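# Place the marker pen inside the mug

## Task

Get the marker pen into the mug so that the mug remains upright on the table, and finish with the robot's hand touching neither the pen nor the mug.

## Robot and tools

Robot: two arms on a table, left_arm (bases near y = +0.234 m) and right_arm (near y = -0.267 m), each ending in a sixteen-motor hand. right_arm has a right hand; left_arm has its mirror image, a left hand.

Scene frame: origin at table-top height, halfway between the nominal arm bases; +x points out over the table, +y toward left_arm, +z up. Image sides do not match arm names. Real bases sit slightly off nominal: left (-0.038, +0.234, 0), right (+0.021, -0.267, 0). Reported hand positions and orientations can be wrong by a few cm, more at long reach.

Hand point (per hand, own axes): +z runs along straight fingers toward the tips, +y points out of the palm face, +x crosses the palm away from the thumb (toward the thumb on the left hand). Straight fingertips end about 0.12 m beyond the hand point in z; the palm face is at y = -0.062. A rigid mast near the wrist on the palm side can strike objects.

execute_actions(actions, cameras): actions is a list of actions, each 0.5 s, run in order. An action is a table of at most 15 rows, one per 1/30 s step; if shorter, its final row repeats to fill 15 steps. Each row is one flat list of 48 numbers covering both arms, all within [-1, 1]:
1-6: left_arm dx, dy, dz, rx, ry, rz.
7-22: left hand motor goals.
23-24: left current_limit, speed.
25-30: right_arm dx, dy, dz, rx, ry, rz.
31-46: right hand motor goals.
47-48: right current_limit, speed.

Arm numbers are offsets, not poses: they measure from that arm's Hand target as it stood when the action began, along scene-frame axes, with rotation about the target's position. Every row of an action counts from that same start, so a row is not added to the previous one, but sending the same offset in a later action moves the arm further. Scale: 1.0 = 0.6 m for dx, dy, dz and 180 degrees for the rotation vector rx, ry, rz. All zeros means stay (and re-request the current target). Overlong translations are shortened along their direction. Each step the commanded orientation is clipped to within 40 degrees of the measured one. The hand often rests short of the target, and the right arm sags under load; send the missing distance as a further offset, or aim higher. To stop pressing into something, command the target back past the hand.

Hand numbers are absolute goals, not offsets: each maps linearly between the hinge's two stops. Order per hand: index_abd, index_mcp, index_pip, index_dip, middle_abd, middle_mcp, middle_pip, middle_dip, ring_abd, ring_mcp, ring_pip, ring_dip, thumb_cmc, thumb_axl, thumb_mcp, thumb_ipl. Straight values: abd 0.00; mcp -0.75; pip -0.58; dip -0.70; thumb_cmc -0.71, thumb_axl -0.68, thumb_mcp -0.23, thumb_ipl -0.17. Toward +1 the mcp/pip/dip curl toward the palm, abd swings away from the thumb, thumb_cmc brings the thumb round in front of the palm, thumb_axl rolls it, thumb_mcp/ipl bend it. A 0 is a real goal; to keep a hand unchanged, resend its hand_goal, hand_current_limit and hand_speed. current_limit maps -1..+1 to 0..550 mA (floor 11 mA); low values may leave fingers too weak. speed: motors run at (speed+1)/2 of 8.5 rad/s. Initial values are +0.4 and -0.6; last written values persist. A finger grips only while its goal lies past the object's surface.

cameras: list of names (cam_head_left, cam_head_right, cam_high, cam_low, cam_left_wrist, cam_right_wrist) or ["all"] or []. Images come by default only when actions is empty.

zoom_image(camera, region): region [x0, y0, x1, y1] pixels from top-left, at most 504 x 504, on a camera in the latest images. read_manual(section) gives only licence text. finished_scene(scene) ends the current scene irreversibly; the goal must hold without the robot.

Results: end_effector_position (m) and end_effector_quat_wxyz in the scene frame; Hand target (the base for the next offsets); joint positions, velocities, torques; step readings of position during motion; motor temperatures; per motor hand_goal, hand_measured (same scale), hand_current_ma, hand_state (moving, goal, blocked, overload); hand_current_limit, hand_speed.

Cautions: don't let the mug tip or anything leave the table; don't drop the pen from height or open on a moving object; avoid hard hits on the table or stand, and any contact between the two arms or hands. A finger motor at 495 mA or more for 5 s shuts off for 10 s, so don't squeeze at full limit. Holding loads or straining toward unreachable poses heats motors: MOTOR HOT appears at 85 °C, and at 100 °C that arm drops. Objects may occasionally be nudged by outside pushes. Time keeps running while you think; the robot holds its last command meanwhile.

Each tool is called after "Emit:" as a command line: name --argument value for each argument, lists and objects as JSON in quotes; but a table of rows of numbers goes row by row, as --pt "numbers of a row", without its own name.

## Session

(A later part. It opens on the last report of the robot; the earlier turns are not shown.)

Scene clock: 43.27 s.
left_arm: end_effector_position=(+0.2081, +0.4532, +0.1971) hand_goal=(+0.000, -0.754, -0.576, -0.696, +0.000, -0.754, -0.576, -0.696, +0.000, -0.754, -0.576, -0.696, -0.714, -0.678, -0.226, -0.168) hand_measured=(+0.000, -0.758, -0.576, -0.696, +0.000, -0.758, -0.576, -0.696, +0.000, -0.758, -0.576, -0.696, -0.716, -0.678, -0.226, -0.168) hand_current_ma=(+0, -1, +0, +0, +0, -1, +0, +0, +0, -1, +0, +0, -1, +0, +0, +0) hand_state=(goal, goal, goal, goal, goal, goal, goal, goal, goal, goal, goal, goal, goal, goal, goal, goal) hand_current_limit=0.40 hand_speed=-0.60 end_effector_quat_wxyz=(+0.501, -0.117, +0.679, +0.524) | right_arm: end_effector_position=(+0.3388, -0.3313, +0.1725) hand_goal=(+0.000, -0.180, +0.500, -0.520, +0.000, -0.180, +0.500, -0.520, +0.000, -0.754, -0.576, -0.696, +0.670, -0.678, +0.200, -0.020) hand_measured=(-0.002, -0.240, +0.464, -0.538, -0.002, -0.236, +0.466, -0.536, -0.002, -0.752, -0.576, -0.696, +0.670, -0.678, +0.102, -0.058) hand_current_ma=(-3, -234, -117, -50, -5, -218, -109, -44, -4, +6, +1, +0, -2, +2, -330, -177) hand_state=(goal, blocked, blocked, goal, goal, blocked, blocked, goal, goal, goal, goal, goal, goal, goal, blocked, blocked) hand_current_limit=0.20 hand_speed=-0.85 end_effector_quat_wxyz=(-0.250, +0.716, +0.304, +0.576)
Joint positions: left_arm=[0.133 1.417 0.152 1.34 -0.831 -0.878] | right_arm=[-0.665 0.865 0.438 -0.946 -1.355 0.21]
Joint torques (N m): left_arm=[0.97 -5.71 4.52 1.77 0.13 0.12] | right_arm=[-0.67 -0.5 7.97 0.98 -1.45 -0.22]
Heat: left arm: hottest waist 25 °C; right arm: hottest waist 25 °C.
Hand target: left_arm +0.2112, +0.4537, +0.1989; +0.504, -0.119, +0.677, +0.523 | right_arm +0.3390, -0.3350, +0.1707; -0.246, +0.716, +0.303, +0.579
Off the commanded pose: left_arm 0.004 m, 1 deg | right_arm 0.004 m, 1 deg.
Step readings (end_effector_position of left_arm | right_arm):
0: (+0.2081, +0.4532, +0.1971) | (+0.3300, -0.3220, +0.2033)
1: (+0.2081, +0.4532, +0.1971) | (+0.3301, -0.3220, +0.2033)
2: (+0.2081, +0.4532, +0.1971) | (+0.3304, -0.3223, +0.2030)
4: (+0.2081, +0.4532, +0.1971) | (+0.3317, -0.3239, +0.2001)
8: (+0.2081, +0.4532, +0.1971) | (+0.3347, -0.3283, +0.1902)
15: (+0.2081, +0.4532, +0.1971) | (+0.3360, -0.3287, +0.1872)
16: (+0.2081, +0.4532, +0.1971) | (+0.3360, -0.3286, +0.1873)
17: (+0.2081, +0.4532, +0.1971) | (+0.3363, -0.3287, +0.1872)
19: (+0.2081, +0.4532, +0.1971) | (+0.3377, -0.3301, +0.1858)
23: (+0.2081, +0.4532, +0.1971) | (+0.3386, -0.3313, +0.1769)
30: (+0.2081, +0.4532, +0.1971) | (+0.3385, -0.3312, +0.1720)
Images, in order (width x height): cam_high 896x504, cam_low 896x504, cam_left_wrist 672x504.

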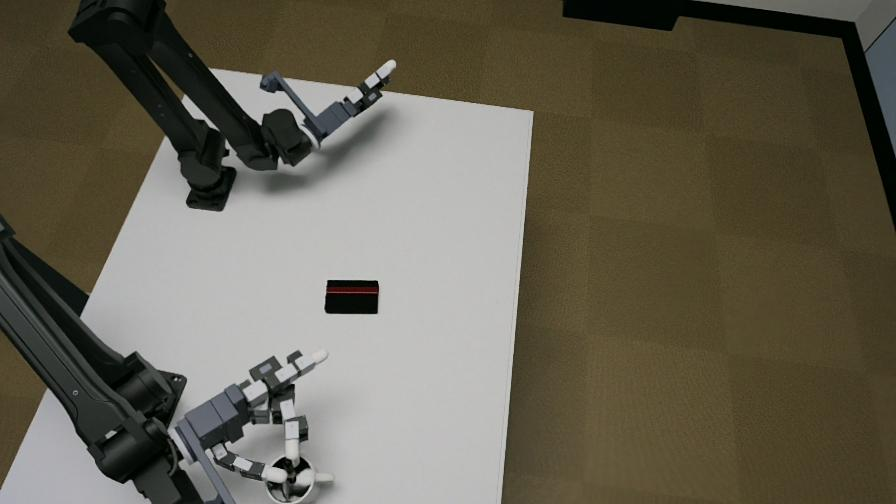

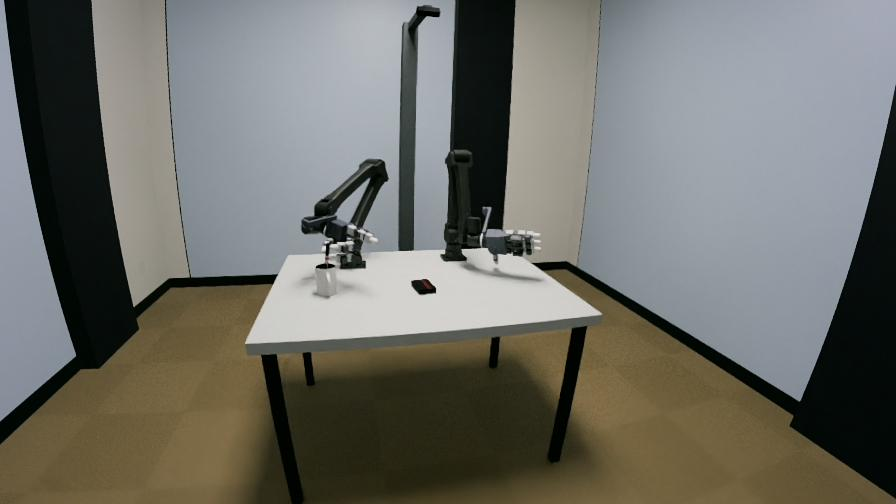

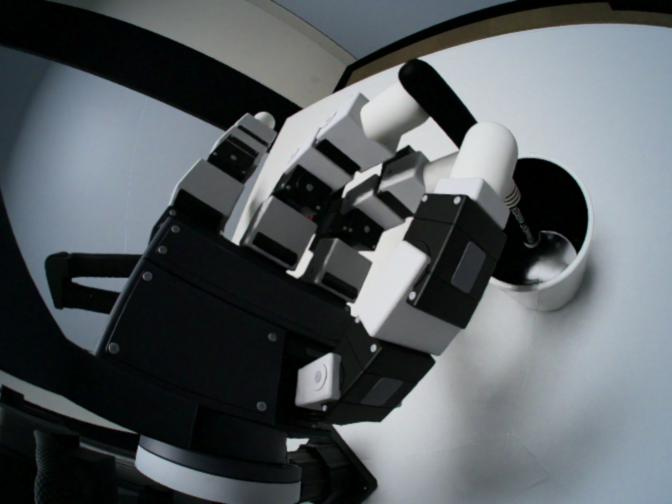

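Emit:
execute_actions --actions '[[[0,0,0,0,0,0,0,-0.754,-0.576,-0.696,0,-0.754,-0.576,-0.696,0,-0.754,-0.576,-0.696,-0.714,-0.678,-0.226,-0.168,0.4,-0.6,0,0,-0.033,0,0,0,0,-0.18,0.50,-0.52,0,-0.18,0.50,-0.52,0,-0.754,-0.576,-0.696,0.67,-0.678,0.2,-0.02,0.2,-0.85]]]' --cameras '["cam_left_wrist", "cam_high", "cam_low", "cam_head_left"]'

Emit:
zoom_image --camera "cam_head_left" --region '[580, 280, 780, 420]'

Emit:
zoom_image --camera "cam_low" --region '[280, 220, 380, 310]'

Scene clock: 44.17 s.
left_arm: end_effector_position=(+0.2081, +0.4532, +0.1971) hand_goal=(+0.000, -0.754, -0.576, -0.696, +0.000, -0.754, -0.576, -0.696, +0.000, -0.754, -0.576, -0.696, -0.714, -0.678, -0.226, -0.168) hand_measured=(+0.000, -0.758, -0.576, -0.696, +0.000, -0.758, -0.576, -0.696, +0.000, -0.758, -0.576, -0.696, -0.716, -0.678, -0.226, -0.168) hand_current_ma=(+0, -1, +0, +0, +0, -1, +0, +0, +0, -1, +0, +0, -1, +0, +0, +0) hand_state=(goal, goal, goal, goal, goal, goal, goal, goal, goal, goal, goal, goal, goal, goal, goal, goal) hand_current_limit=0.40 hand_speed=-0.60 end_effector_quat_wxyz=(+0.501, -0.117, +0.679, +0.524) | right_arm: end_effector_position=(+0.3395, -0.3317, +0.1540) hand_goal=(+0.000, -0.180, +0.500, -0.520, +0.000, -0.180, +0.500, -0.520, +0.000, -0.754, -0.576, -0.696, +0.670, -0.678, +0.200, -0.020) hand_measured=(+0.000, -0.240, +0.466, -0.536, -0.004, -0.236, +0.466, -0.536, -0.002, -0.752, -0.576, -0.696, +0.668, -0.678, +0.102, -0.058) hand_current_ma=(-1, -234, -113, -49, -7, -218, -109, -44, -4, +6, +1, +0, -2, +2, -330, -177) hand_state=(goal, blocked, blocked, goal, goal, blocked, blocked, goal, goal, goal, goal, goal, goal, goal, blocked, blocked) hand_current_limit=0.20 hand_speed=-0.85 end_effector_quat_wxyz=(-0.250, +0.714, +0.306, +0.578)
Joint positions: left_arm=[0.133 1.417 0.152 1.34 -0.831 -0.878] | right_arm=[-0.667 0.913 0.402 -0.875 -1.358 0.193]
Joint torques (N m): left_arm=[0.97 -5.71 4.49 1.77 0.13 0.11] | right_arm=[-0.09 -0.26 7.35 1.4 -1.35 -0.15]
Heat: left arm: hottest waist 25 °C; right arm: hottest waist 25 °C.
Hand target: left_arm +0.2112, +0.4537, +0.1989; +0.504, -0.119, +0.677, +0.523 | right_arm +0.3390, -0.3349, +0.1509; -0.246, +0.716, +0.303, +0.579
Off the commanded pose: left_arm 0.004 m, 1 deg | right_arm 0.005 m, 1 deg.
Step readings (end_effector_position of left_arm | right_arm):
0: (+0.2081, +0.4532, +0.1971) | (+0.3388, -0.3313, +0.1726)
1: (+0.2081, +0.4532, +0.1971) | (+0.3389, -0.3314, +0.1726)
2: (+0.2081, +0.4532, +0.1971) | (+0.3392, -0.3315, +0.1722)
4: (+0.2081, +0.4532, +0.1971) | (+0.3397, -0.3319, +0.1689)
8: (+0.2081, +0.4532, +0.1971) | (+0.3382, -0.3308, +0.1561)
15: (+0.2081, +0.4532, +0.1971) | (+0.3392, -0.3315, +0.1537)
Images, in order (width x height): cam_head_left 896x504, cam_high 896x504, cam_low 896x504, cam_left_wrist 672x504.

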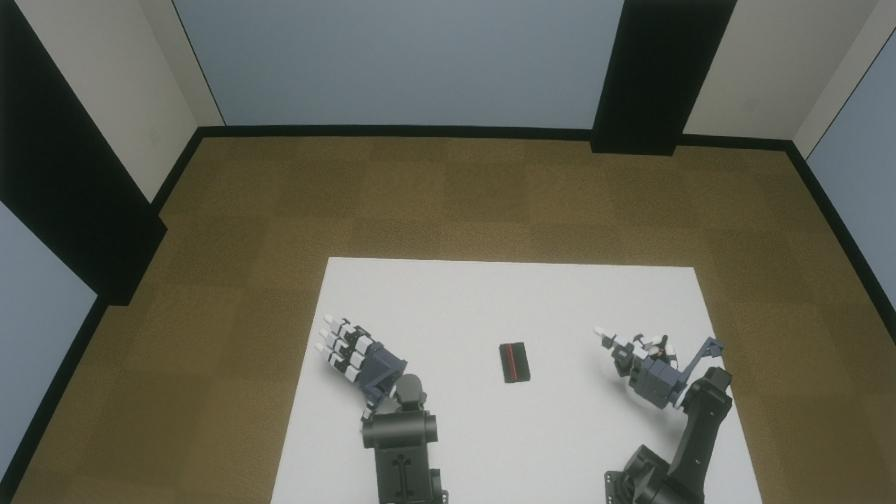

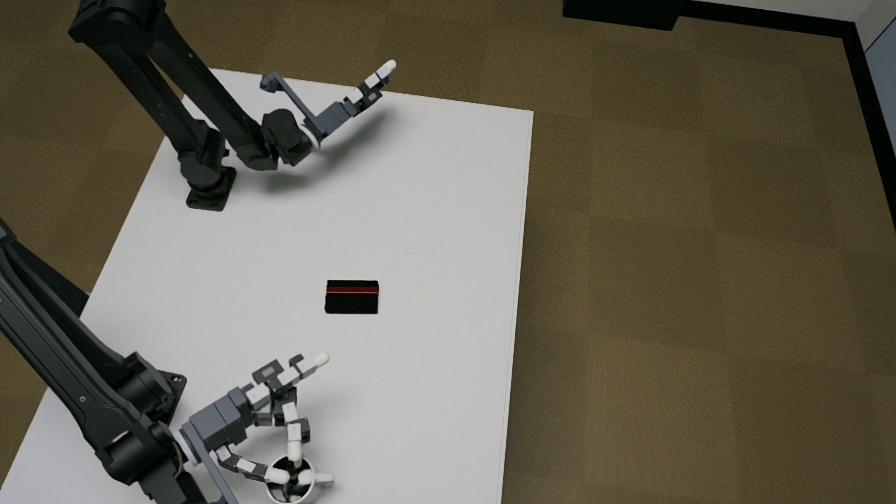

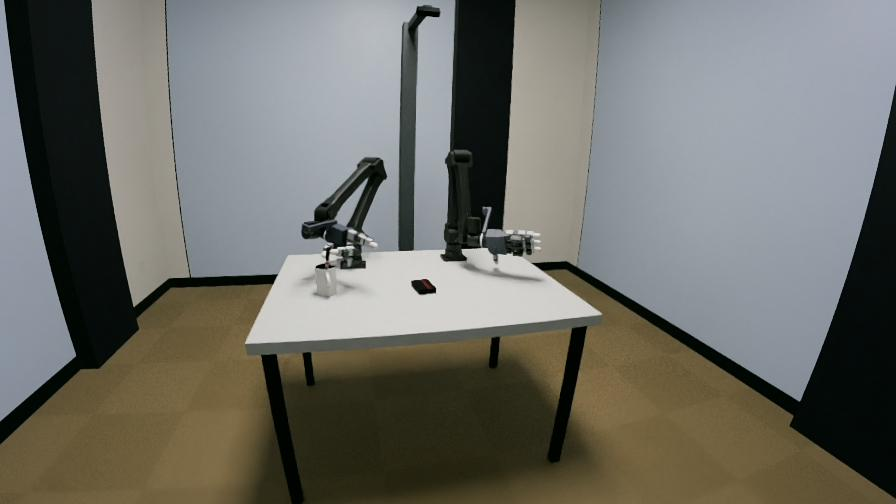

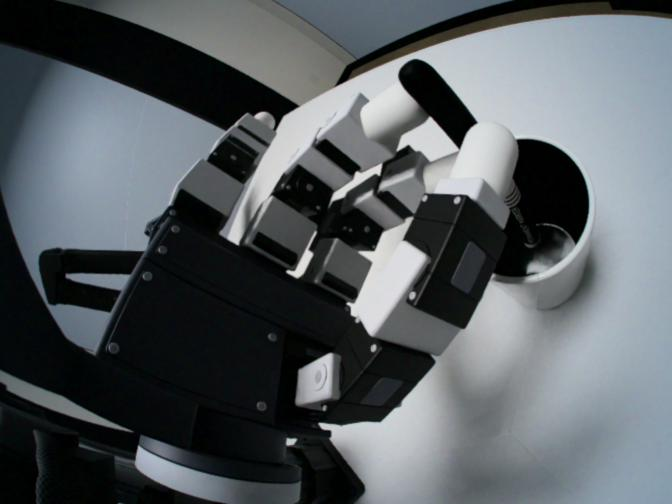

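Scaled by 2.520 from the camera's 896x504 image, which has a finer 1280x720 frame.

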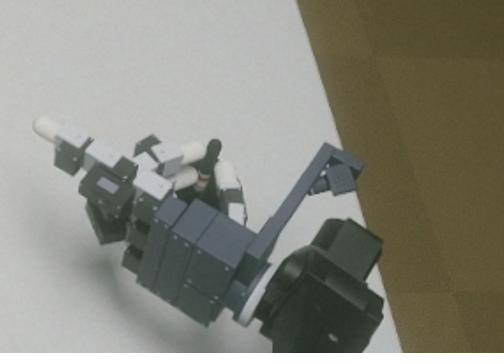

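Scaled by 5.040 from the camera's 896x504 image, which has a finer 1280x720 frame.

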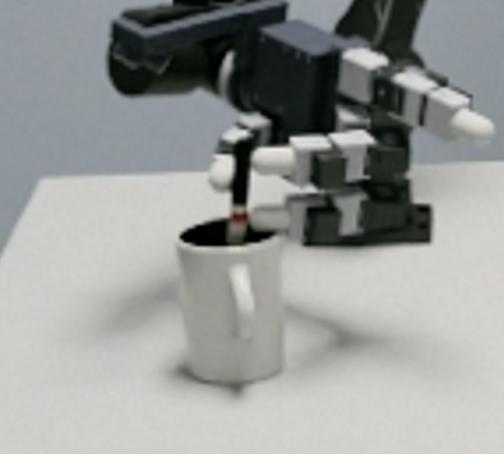

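Emit:
execute_actions --actions '[[[0,0,0,0,0,0,0,-0.754,-0.576,-0.696,0,-0.754,-0.576,-0.696,0,-0.754,-0.576,-0.696,-0.714,-0.678,-0.226,-0.168,0.4,-0.6,0,0,0,0,0,0,0,-0.24,0.464,-0.538,0,-0.236,0.464,-0.538,0,-0.754,-0.576,-0.696,0.67,-0.678,-0.1,-0.06,0.2,-0.9]],[[0,0,0,0,0,0,0,-0.754,-0.576,-0.696,0,-0.754,-0.576,-0.696,0,-0.754,-0.576,-0.696,-0.714,-0.678,-0.226,-0.168,0.4,-0.6,0,0,0,0,0,0,0,-0.24,0.464,-0.538,0,-0.236,0.464,-0.538,0,-0.754,-0.576,-0.696,0.67,-0.678,-0.1,-0.06,0.2,-0.9]]]' --cameras '["cam_left_wrist", "cam_high", "cam_low", "cam_head_left"]'

Emit:
zoom_image --camera "cam_low" --region '[280, 220, 380, 310]'

Scene clock: 45.53 s.
left_arm: end_effector_position=(+0.2081, +0.4532, +0.1971) hand_goal=(+0.000, -0.754, -0.576, -0.696, +0.000, -0.754, -0.576, -0.696, +0.000, -0.754, -0.576, -0.696, -0.714, -0.678, -0.226, -0.168) hand_measured=(+0.000, -0.758, -0.576, -0.696, +0.000, -0.758, -0.576, -0.696, +0.000, -0.758, -0.576, -0.696, -0.716, -0.678, -0.226, -0.168) hand_current_ma=(+0, -1, +0, +0, +0, -1, +0, +0, +0, -1, +0, +0, -1, +0, +0, +0) hand_state=(goal, goal, goal, goal, goal, goal, goal, goal, goal, goal, goal, goal, goal, goal, goal, goal) hand_current_limit=0.40 hand_speed=-0.60 end_effector_quat_wxyz=(+0.501, -0.117, +0.679, +0.524) | right_arm: end_effector_position=(+0.3398, -0.3320, +0.1544) hand_goal=(+0.000, -0.240, +0.464, -0.538, +0.000, -0.236, +0.464, -0.538, +0.000, -0.754, -0.576, -0.696, +0.670, -0.678, -0.100, -0.060) hand_measured=(-0.002, -0.246, +0.458, -0.540, -0.004, -0.240, +0.460, -0.540, -0.002, -0.752, -0.576, -0.696, +0.664, -0.678, -0.096, -0.062) hand_current_ma=(-2, -15, -13, -4, -7, -9, -9, -5, -4, +6, +1, +0, -15, -1, +13, -5) hand_state=(goal, goal, goal, goal, goal, goal, goal, goal, goal, goal, goal, goal, goal, goal, goal, goal) hand_current_limit=0.20 hand_speed=-0.90 end_effector_quat_wxyz=(-0.249, +0.714, +0.307, +0.579)
Joint positions: left_arm=[0.133 1.417 0.152 1.34 -0.831 -0.878] | right_arm=[-0.667 0.913 0.402 -0.872 -1.358 0.193]
Joint torques (N m): left_arm=[1.03 -5.71 4.51 1.76 0.12 0.12] | right_arm=[-0.67 0.44 7.24 1.01 -1.32 -0.18]
Heat: left arm: hottest waist 25 °C; right arm: hottest waist 25 °C.
Hand target: left_arm +0.2112, +0.4537, +0.1989; +0.504, -0.119, +0.677, +0.523 | right_arm +0.3390, -0.3349, +0.1509; -0.246, +0.716, +0.303, +0.579
Off the commanded pose: left_arm 0.004 m, 1 deg | right_arm 0.005 m, 1 deg.
Step readings (end_effector_position of left_arm | right_arm):
0: (+0.2081, +0.4532, +0.1971) | (+0.3395, -0.3318, +0.1541)
1: (+0.2081, +0.4532, +0.1971) | (+0.3395, -0.3318, +0.1541)
2: (+0.2081, +0.4532, +0.1971) | (+0.3395, -0.3318, +0.1541)
4: (+0.2081, +0.4532, +0.1971) | (+0.3396, -0.3318, +0.1541)
8: (+0.2081, +0.4532, +0.1971) | (+0.3397, -0.3320, +0.1543)
15: (+0.2081, +0.4532, +0.1971) | (+0.3398, -0.3320, +0.1543)
16: (+0.2081, +0.4532, +0.1971) | (+0.3398, -0.3320, +0.1544)
17: (+0.2081, +0.4532, +0.1971) | (+0.3398, -0.3320, +0.1544)
19: (+0.2081, +0.4532, +0.1971) | (+0.3398, -0.3320, +0.1544)
23: (+0.2081, +0.4532, +0.1971) | (+0.3398, -0.3320, +0.1544)
30: (+0.2081, +0.4532, +0.1971) | (+0.3398, -0.3320, +0.1544)
Images, in order (width x height): cam_head_left 896x504, cam_high 896x504, cam_low 896x504, cam_left_wrist 672x504.

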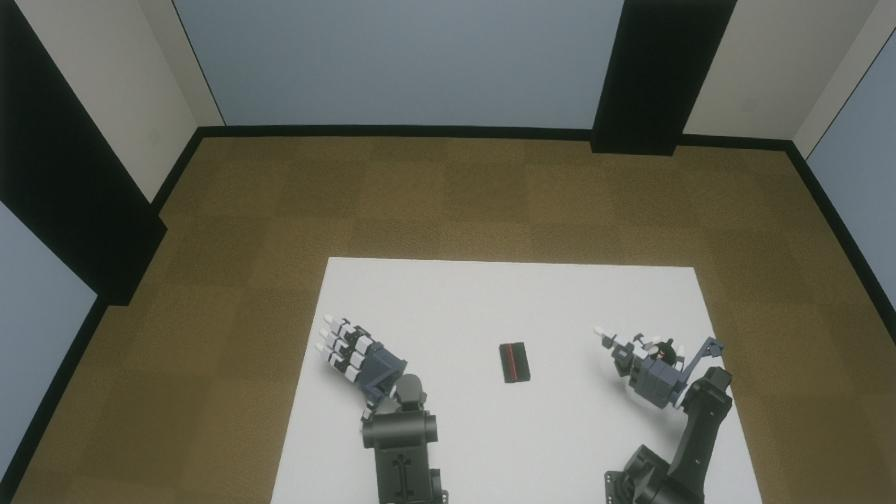

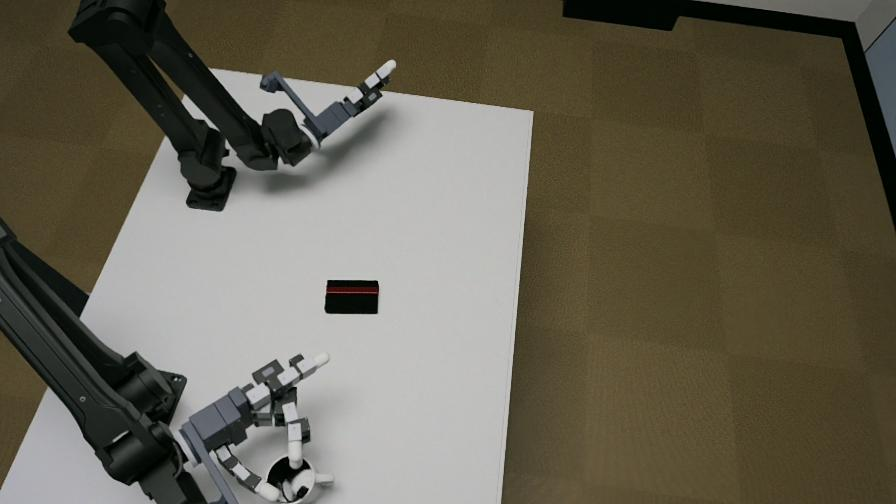

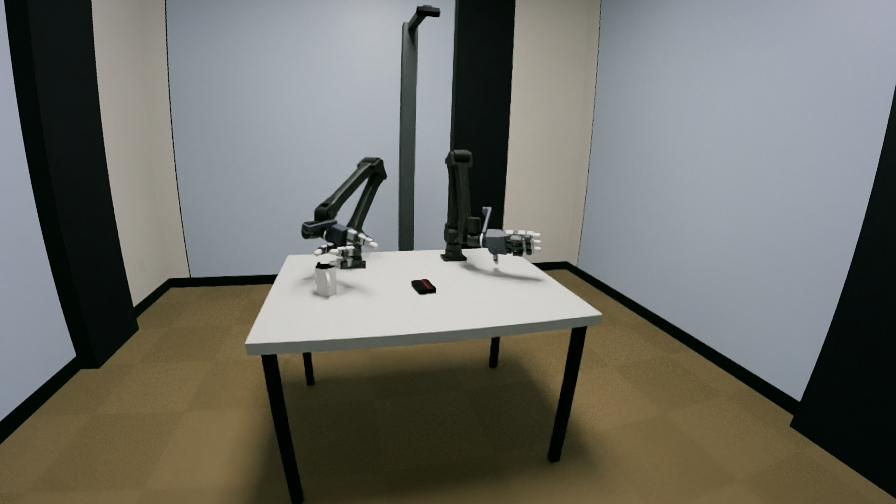

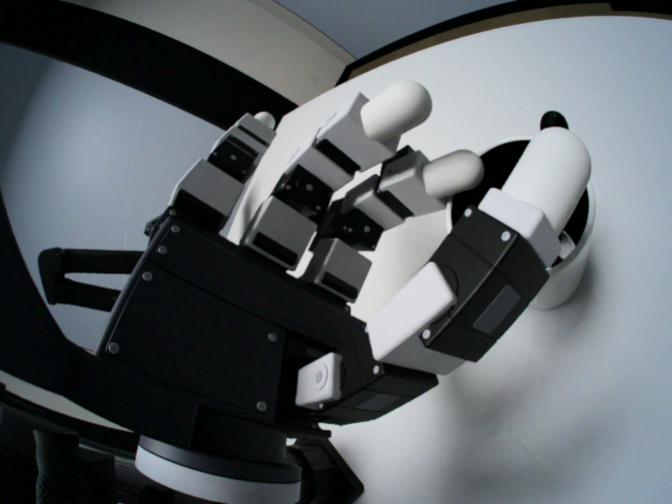

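Scaled by 5.040 from the camera's 896x504 image, which has a finer 1280x720 frame.

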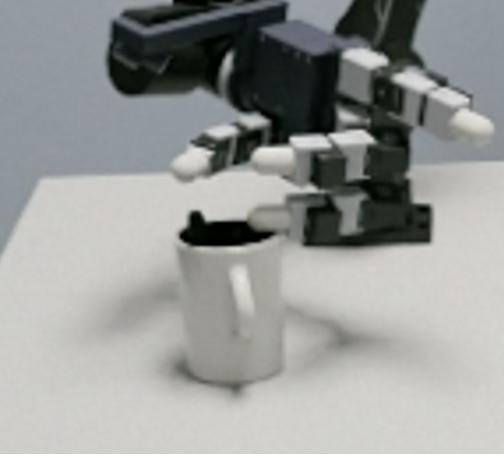

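Emit:
execute_actions --actions '[[[0,0,0,0,0,0,0,-0.754,-0.576,-0.696,0,-0.754,-0.576,-0.696,0,-0.754,-0.576,-0.696,-0.714,-0.678,-0.226,-0.168,0.4,-0.6,0,0,0.08,0,0,0,0,-0.24,0.464,-0.538,0,-0.236,0.464,-0.538,0,-0.754,-0.576,-0.696,0.67,-0.678,-0.2,-0.06,0.2,-0.9]],[[0,0,0,0,0,0,0,-0.754,-0.576,-0.696,0,-0.754,-0.576,-0.696,0,-0.754,-0.576,-0.696,-0.714,-0.678,-0.226,-0.168,0.4,-0.6,0,0,0.12,0,0,0,0,-0.24,0.464,-0.538,0,-0.236,0.464,-0.538,0,-0.754,-0.576,-0.696,0.67,-0.678,-0.2,-0.06,0.2,-0.9]]]' --cameras '["cam_left_wrist", "cam_high", "cam_low"]'

Emit:
zoom_image --camera "cam_low" --region '[280, 220, 380, 310]'

Scene clock: 47.37 s.
left_arm: end_effector_position=(+0.2081, +0.4532, +0.1971) hand_goal=(+0.000, -0.754, -0.576, -0.696, +0.000, -0.754, -0.576, -0.696, +0.000, -0.754, -0.576, -0.696, -0.714, -0.678, -0.226, -0.168) hand_measured=(+0.000, -0.758, -0.576, -0.696, +0.000, -0.758, -0.576, -0.696, +0.000, -0.758, -0.576, -0.696, -0.716, -0.678, -0.226, -0.168) hand_current_ma=(+0, -1, +0, +0, +0, -1, +0, +0, +0, -1, +0, +0, -1, +0, +0, +0) hand_state=(goal, goal, goal, goal, goal, goal, goal, goal, goal, goal, goal, goal, goal, goal, goal, goal) hand_current_limit=0.40 hand_speed=-0.60 end_effector_quat_wxyz=(+0.501, -0.117, +0.679, +0.524) | right_arm: end_effector_position=(+0.3321, -0.3268, +0.2476) hand_goal=(+0.000, -0.240, +0.464, -0.538, +0.000, -0.236, +0.464, -0.538, +0.000, -0.754, -0.576, -0.696, +0.670, -0.678, -0.200, -0.060) hand_measured=(-0.002, -0.244, +0.460, -0.540, -0.004, -0.240, +0.460, -0.540, -0.002, -0.752, -0.576, -0.696, +0.662, -0.678, -0.196, -0.062) hand_current_ma=(-2, -9, -9, -4, -7, -8, -8, -5, -5, +6, +1, +0, -23, -1, +11, -5) hand_state=(goal, goal, goal, goal, goal, goal, goal, goal, goal, goal, goal, goal, goal, goal, goal, goal) hand_current_limit=0.20 hand_speed=-0.90 end_effector_quat_wxyz=(-0.260, +0.721, +0.288, +0.574)
Joint positions: left_arm=[0.133 1.417 0.152 1.34 -0.831 -0.878] | right_arm=[-0.666 0.738 0.596 -1.204 -1.357 0.274]
Joint torques (N m): left_arm=[1.03 -5.66 4.49 1.77 0.12 0.12] | right_arm=[0.09 0.38 12.92 0.38 -1.26 -0.3]
Motor temperatures (°C): left_arm=[25 21 23 25 19 19] | right_arm=[25 24 25 20 26 20]
Heat: left arm: hottest waist 25 °C; right arm: hottest wrist yaw 26 °C.
Hand target: left_arm +0.2112, +0.4537, +0.1989; +0.504, -0.119, +0.677, +0.523 | right_arm +0.3390, -0.3349, +0.2708; -0.246, +0.716, +0.303, +0.579
Off the commanded pose: left_arm 0.004 m, 1 deg | right_arm 0.026 m, 3 deg.
Step readings (end_effector_position of left_arm | right_arm):
0: (+0.2081, +0.4532, +0.1971) | (+0.3398, -0.3320, +0.1544)
1: (+0.2081, +0.4532, +0.1971) | (+0.3398, -0.3320, +0.1543)
2: (+0.2081, +0.4532, +0.1971) | (+0.3391, -0.3315, +0.1541)
4: (+0.2081, +0.4532, +0.1971) | (+0.3357, -0.3288, +0.1555)
8: (+0.2081, +0.4532, +0.1971) | (+0.3303, -0.3246, +0.1665)
15: (+0.2081, +0.4532, +0.1971) | (+0.3301, -0.3245, +0.1769)
16: (+0.2081, +0.4532, +0.1971) | (+0.3299, -0.3243, +0.1770)
17: (+0.2081, +0.4532, +0.1971) | (+0.3291, -0.3238, +0.1777)
19: (+0.2081, +0.4532, +0.1971) | (+0.3286, -0.3238, +0.1881)
23: (+0.2081, +0.4532, +0.1971) | (+0.3327, -0.3275, +0.2314)
30: (+0.2081, +0.4532, +0.1971) | (+0.3332, -0.3281, +0.2534)
Images, in order (width x height): cam_high 896x504, cam_low 896x504, cam_left_wrist 672x504.

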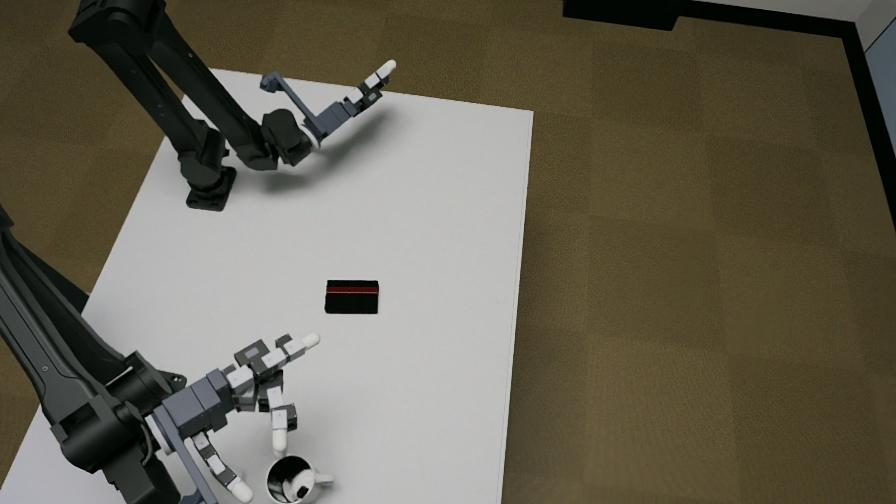

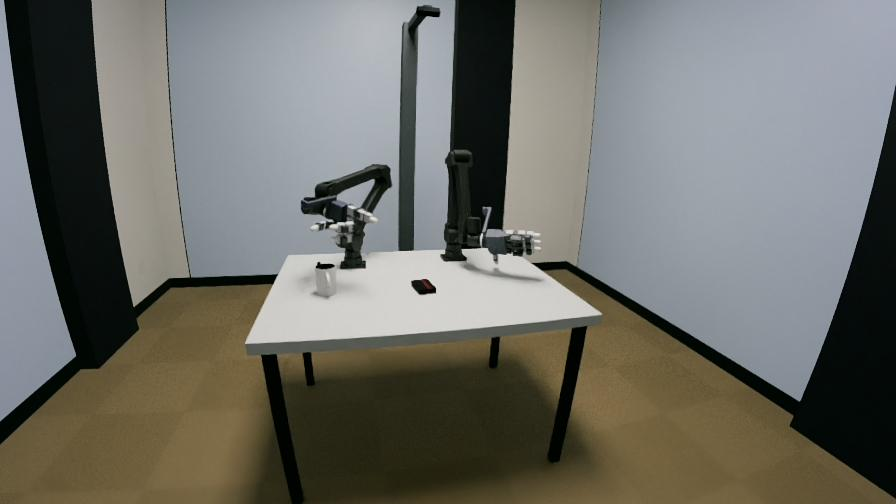

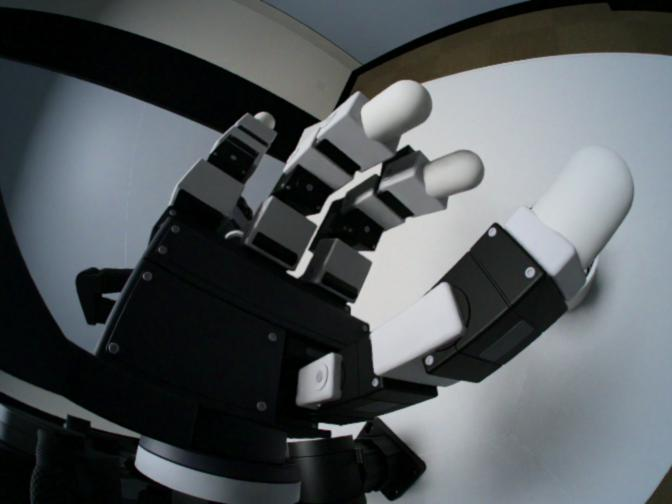

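Scaled by 5.040 from the camera's 896x504 image, which has a finer 1280x720 frame.

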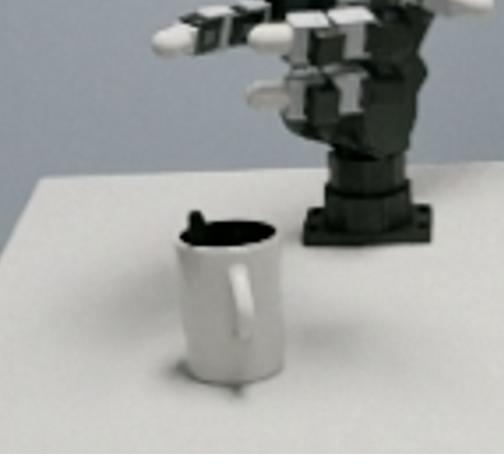

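Emit:
finished_scene --scene 1

The scene is finished: the task was done.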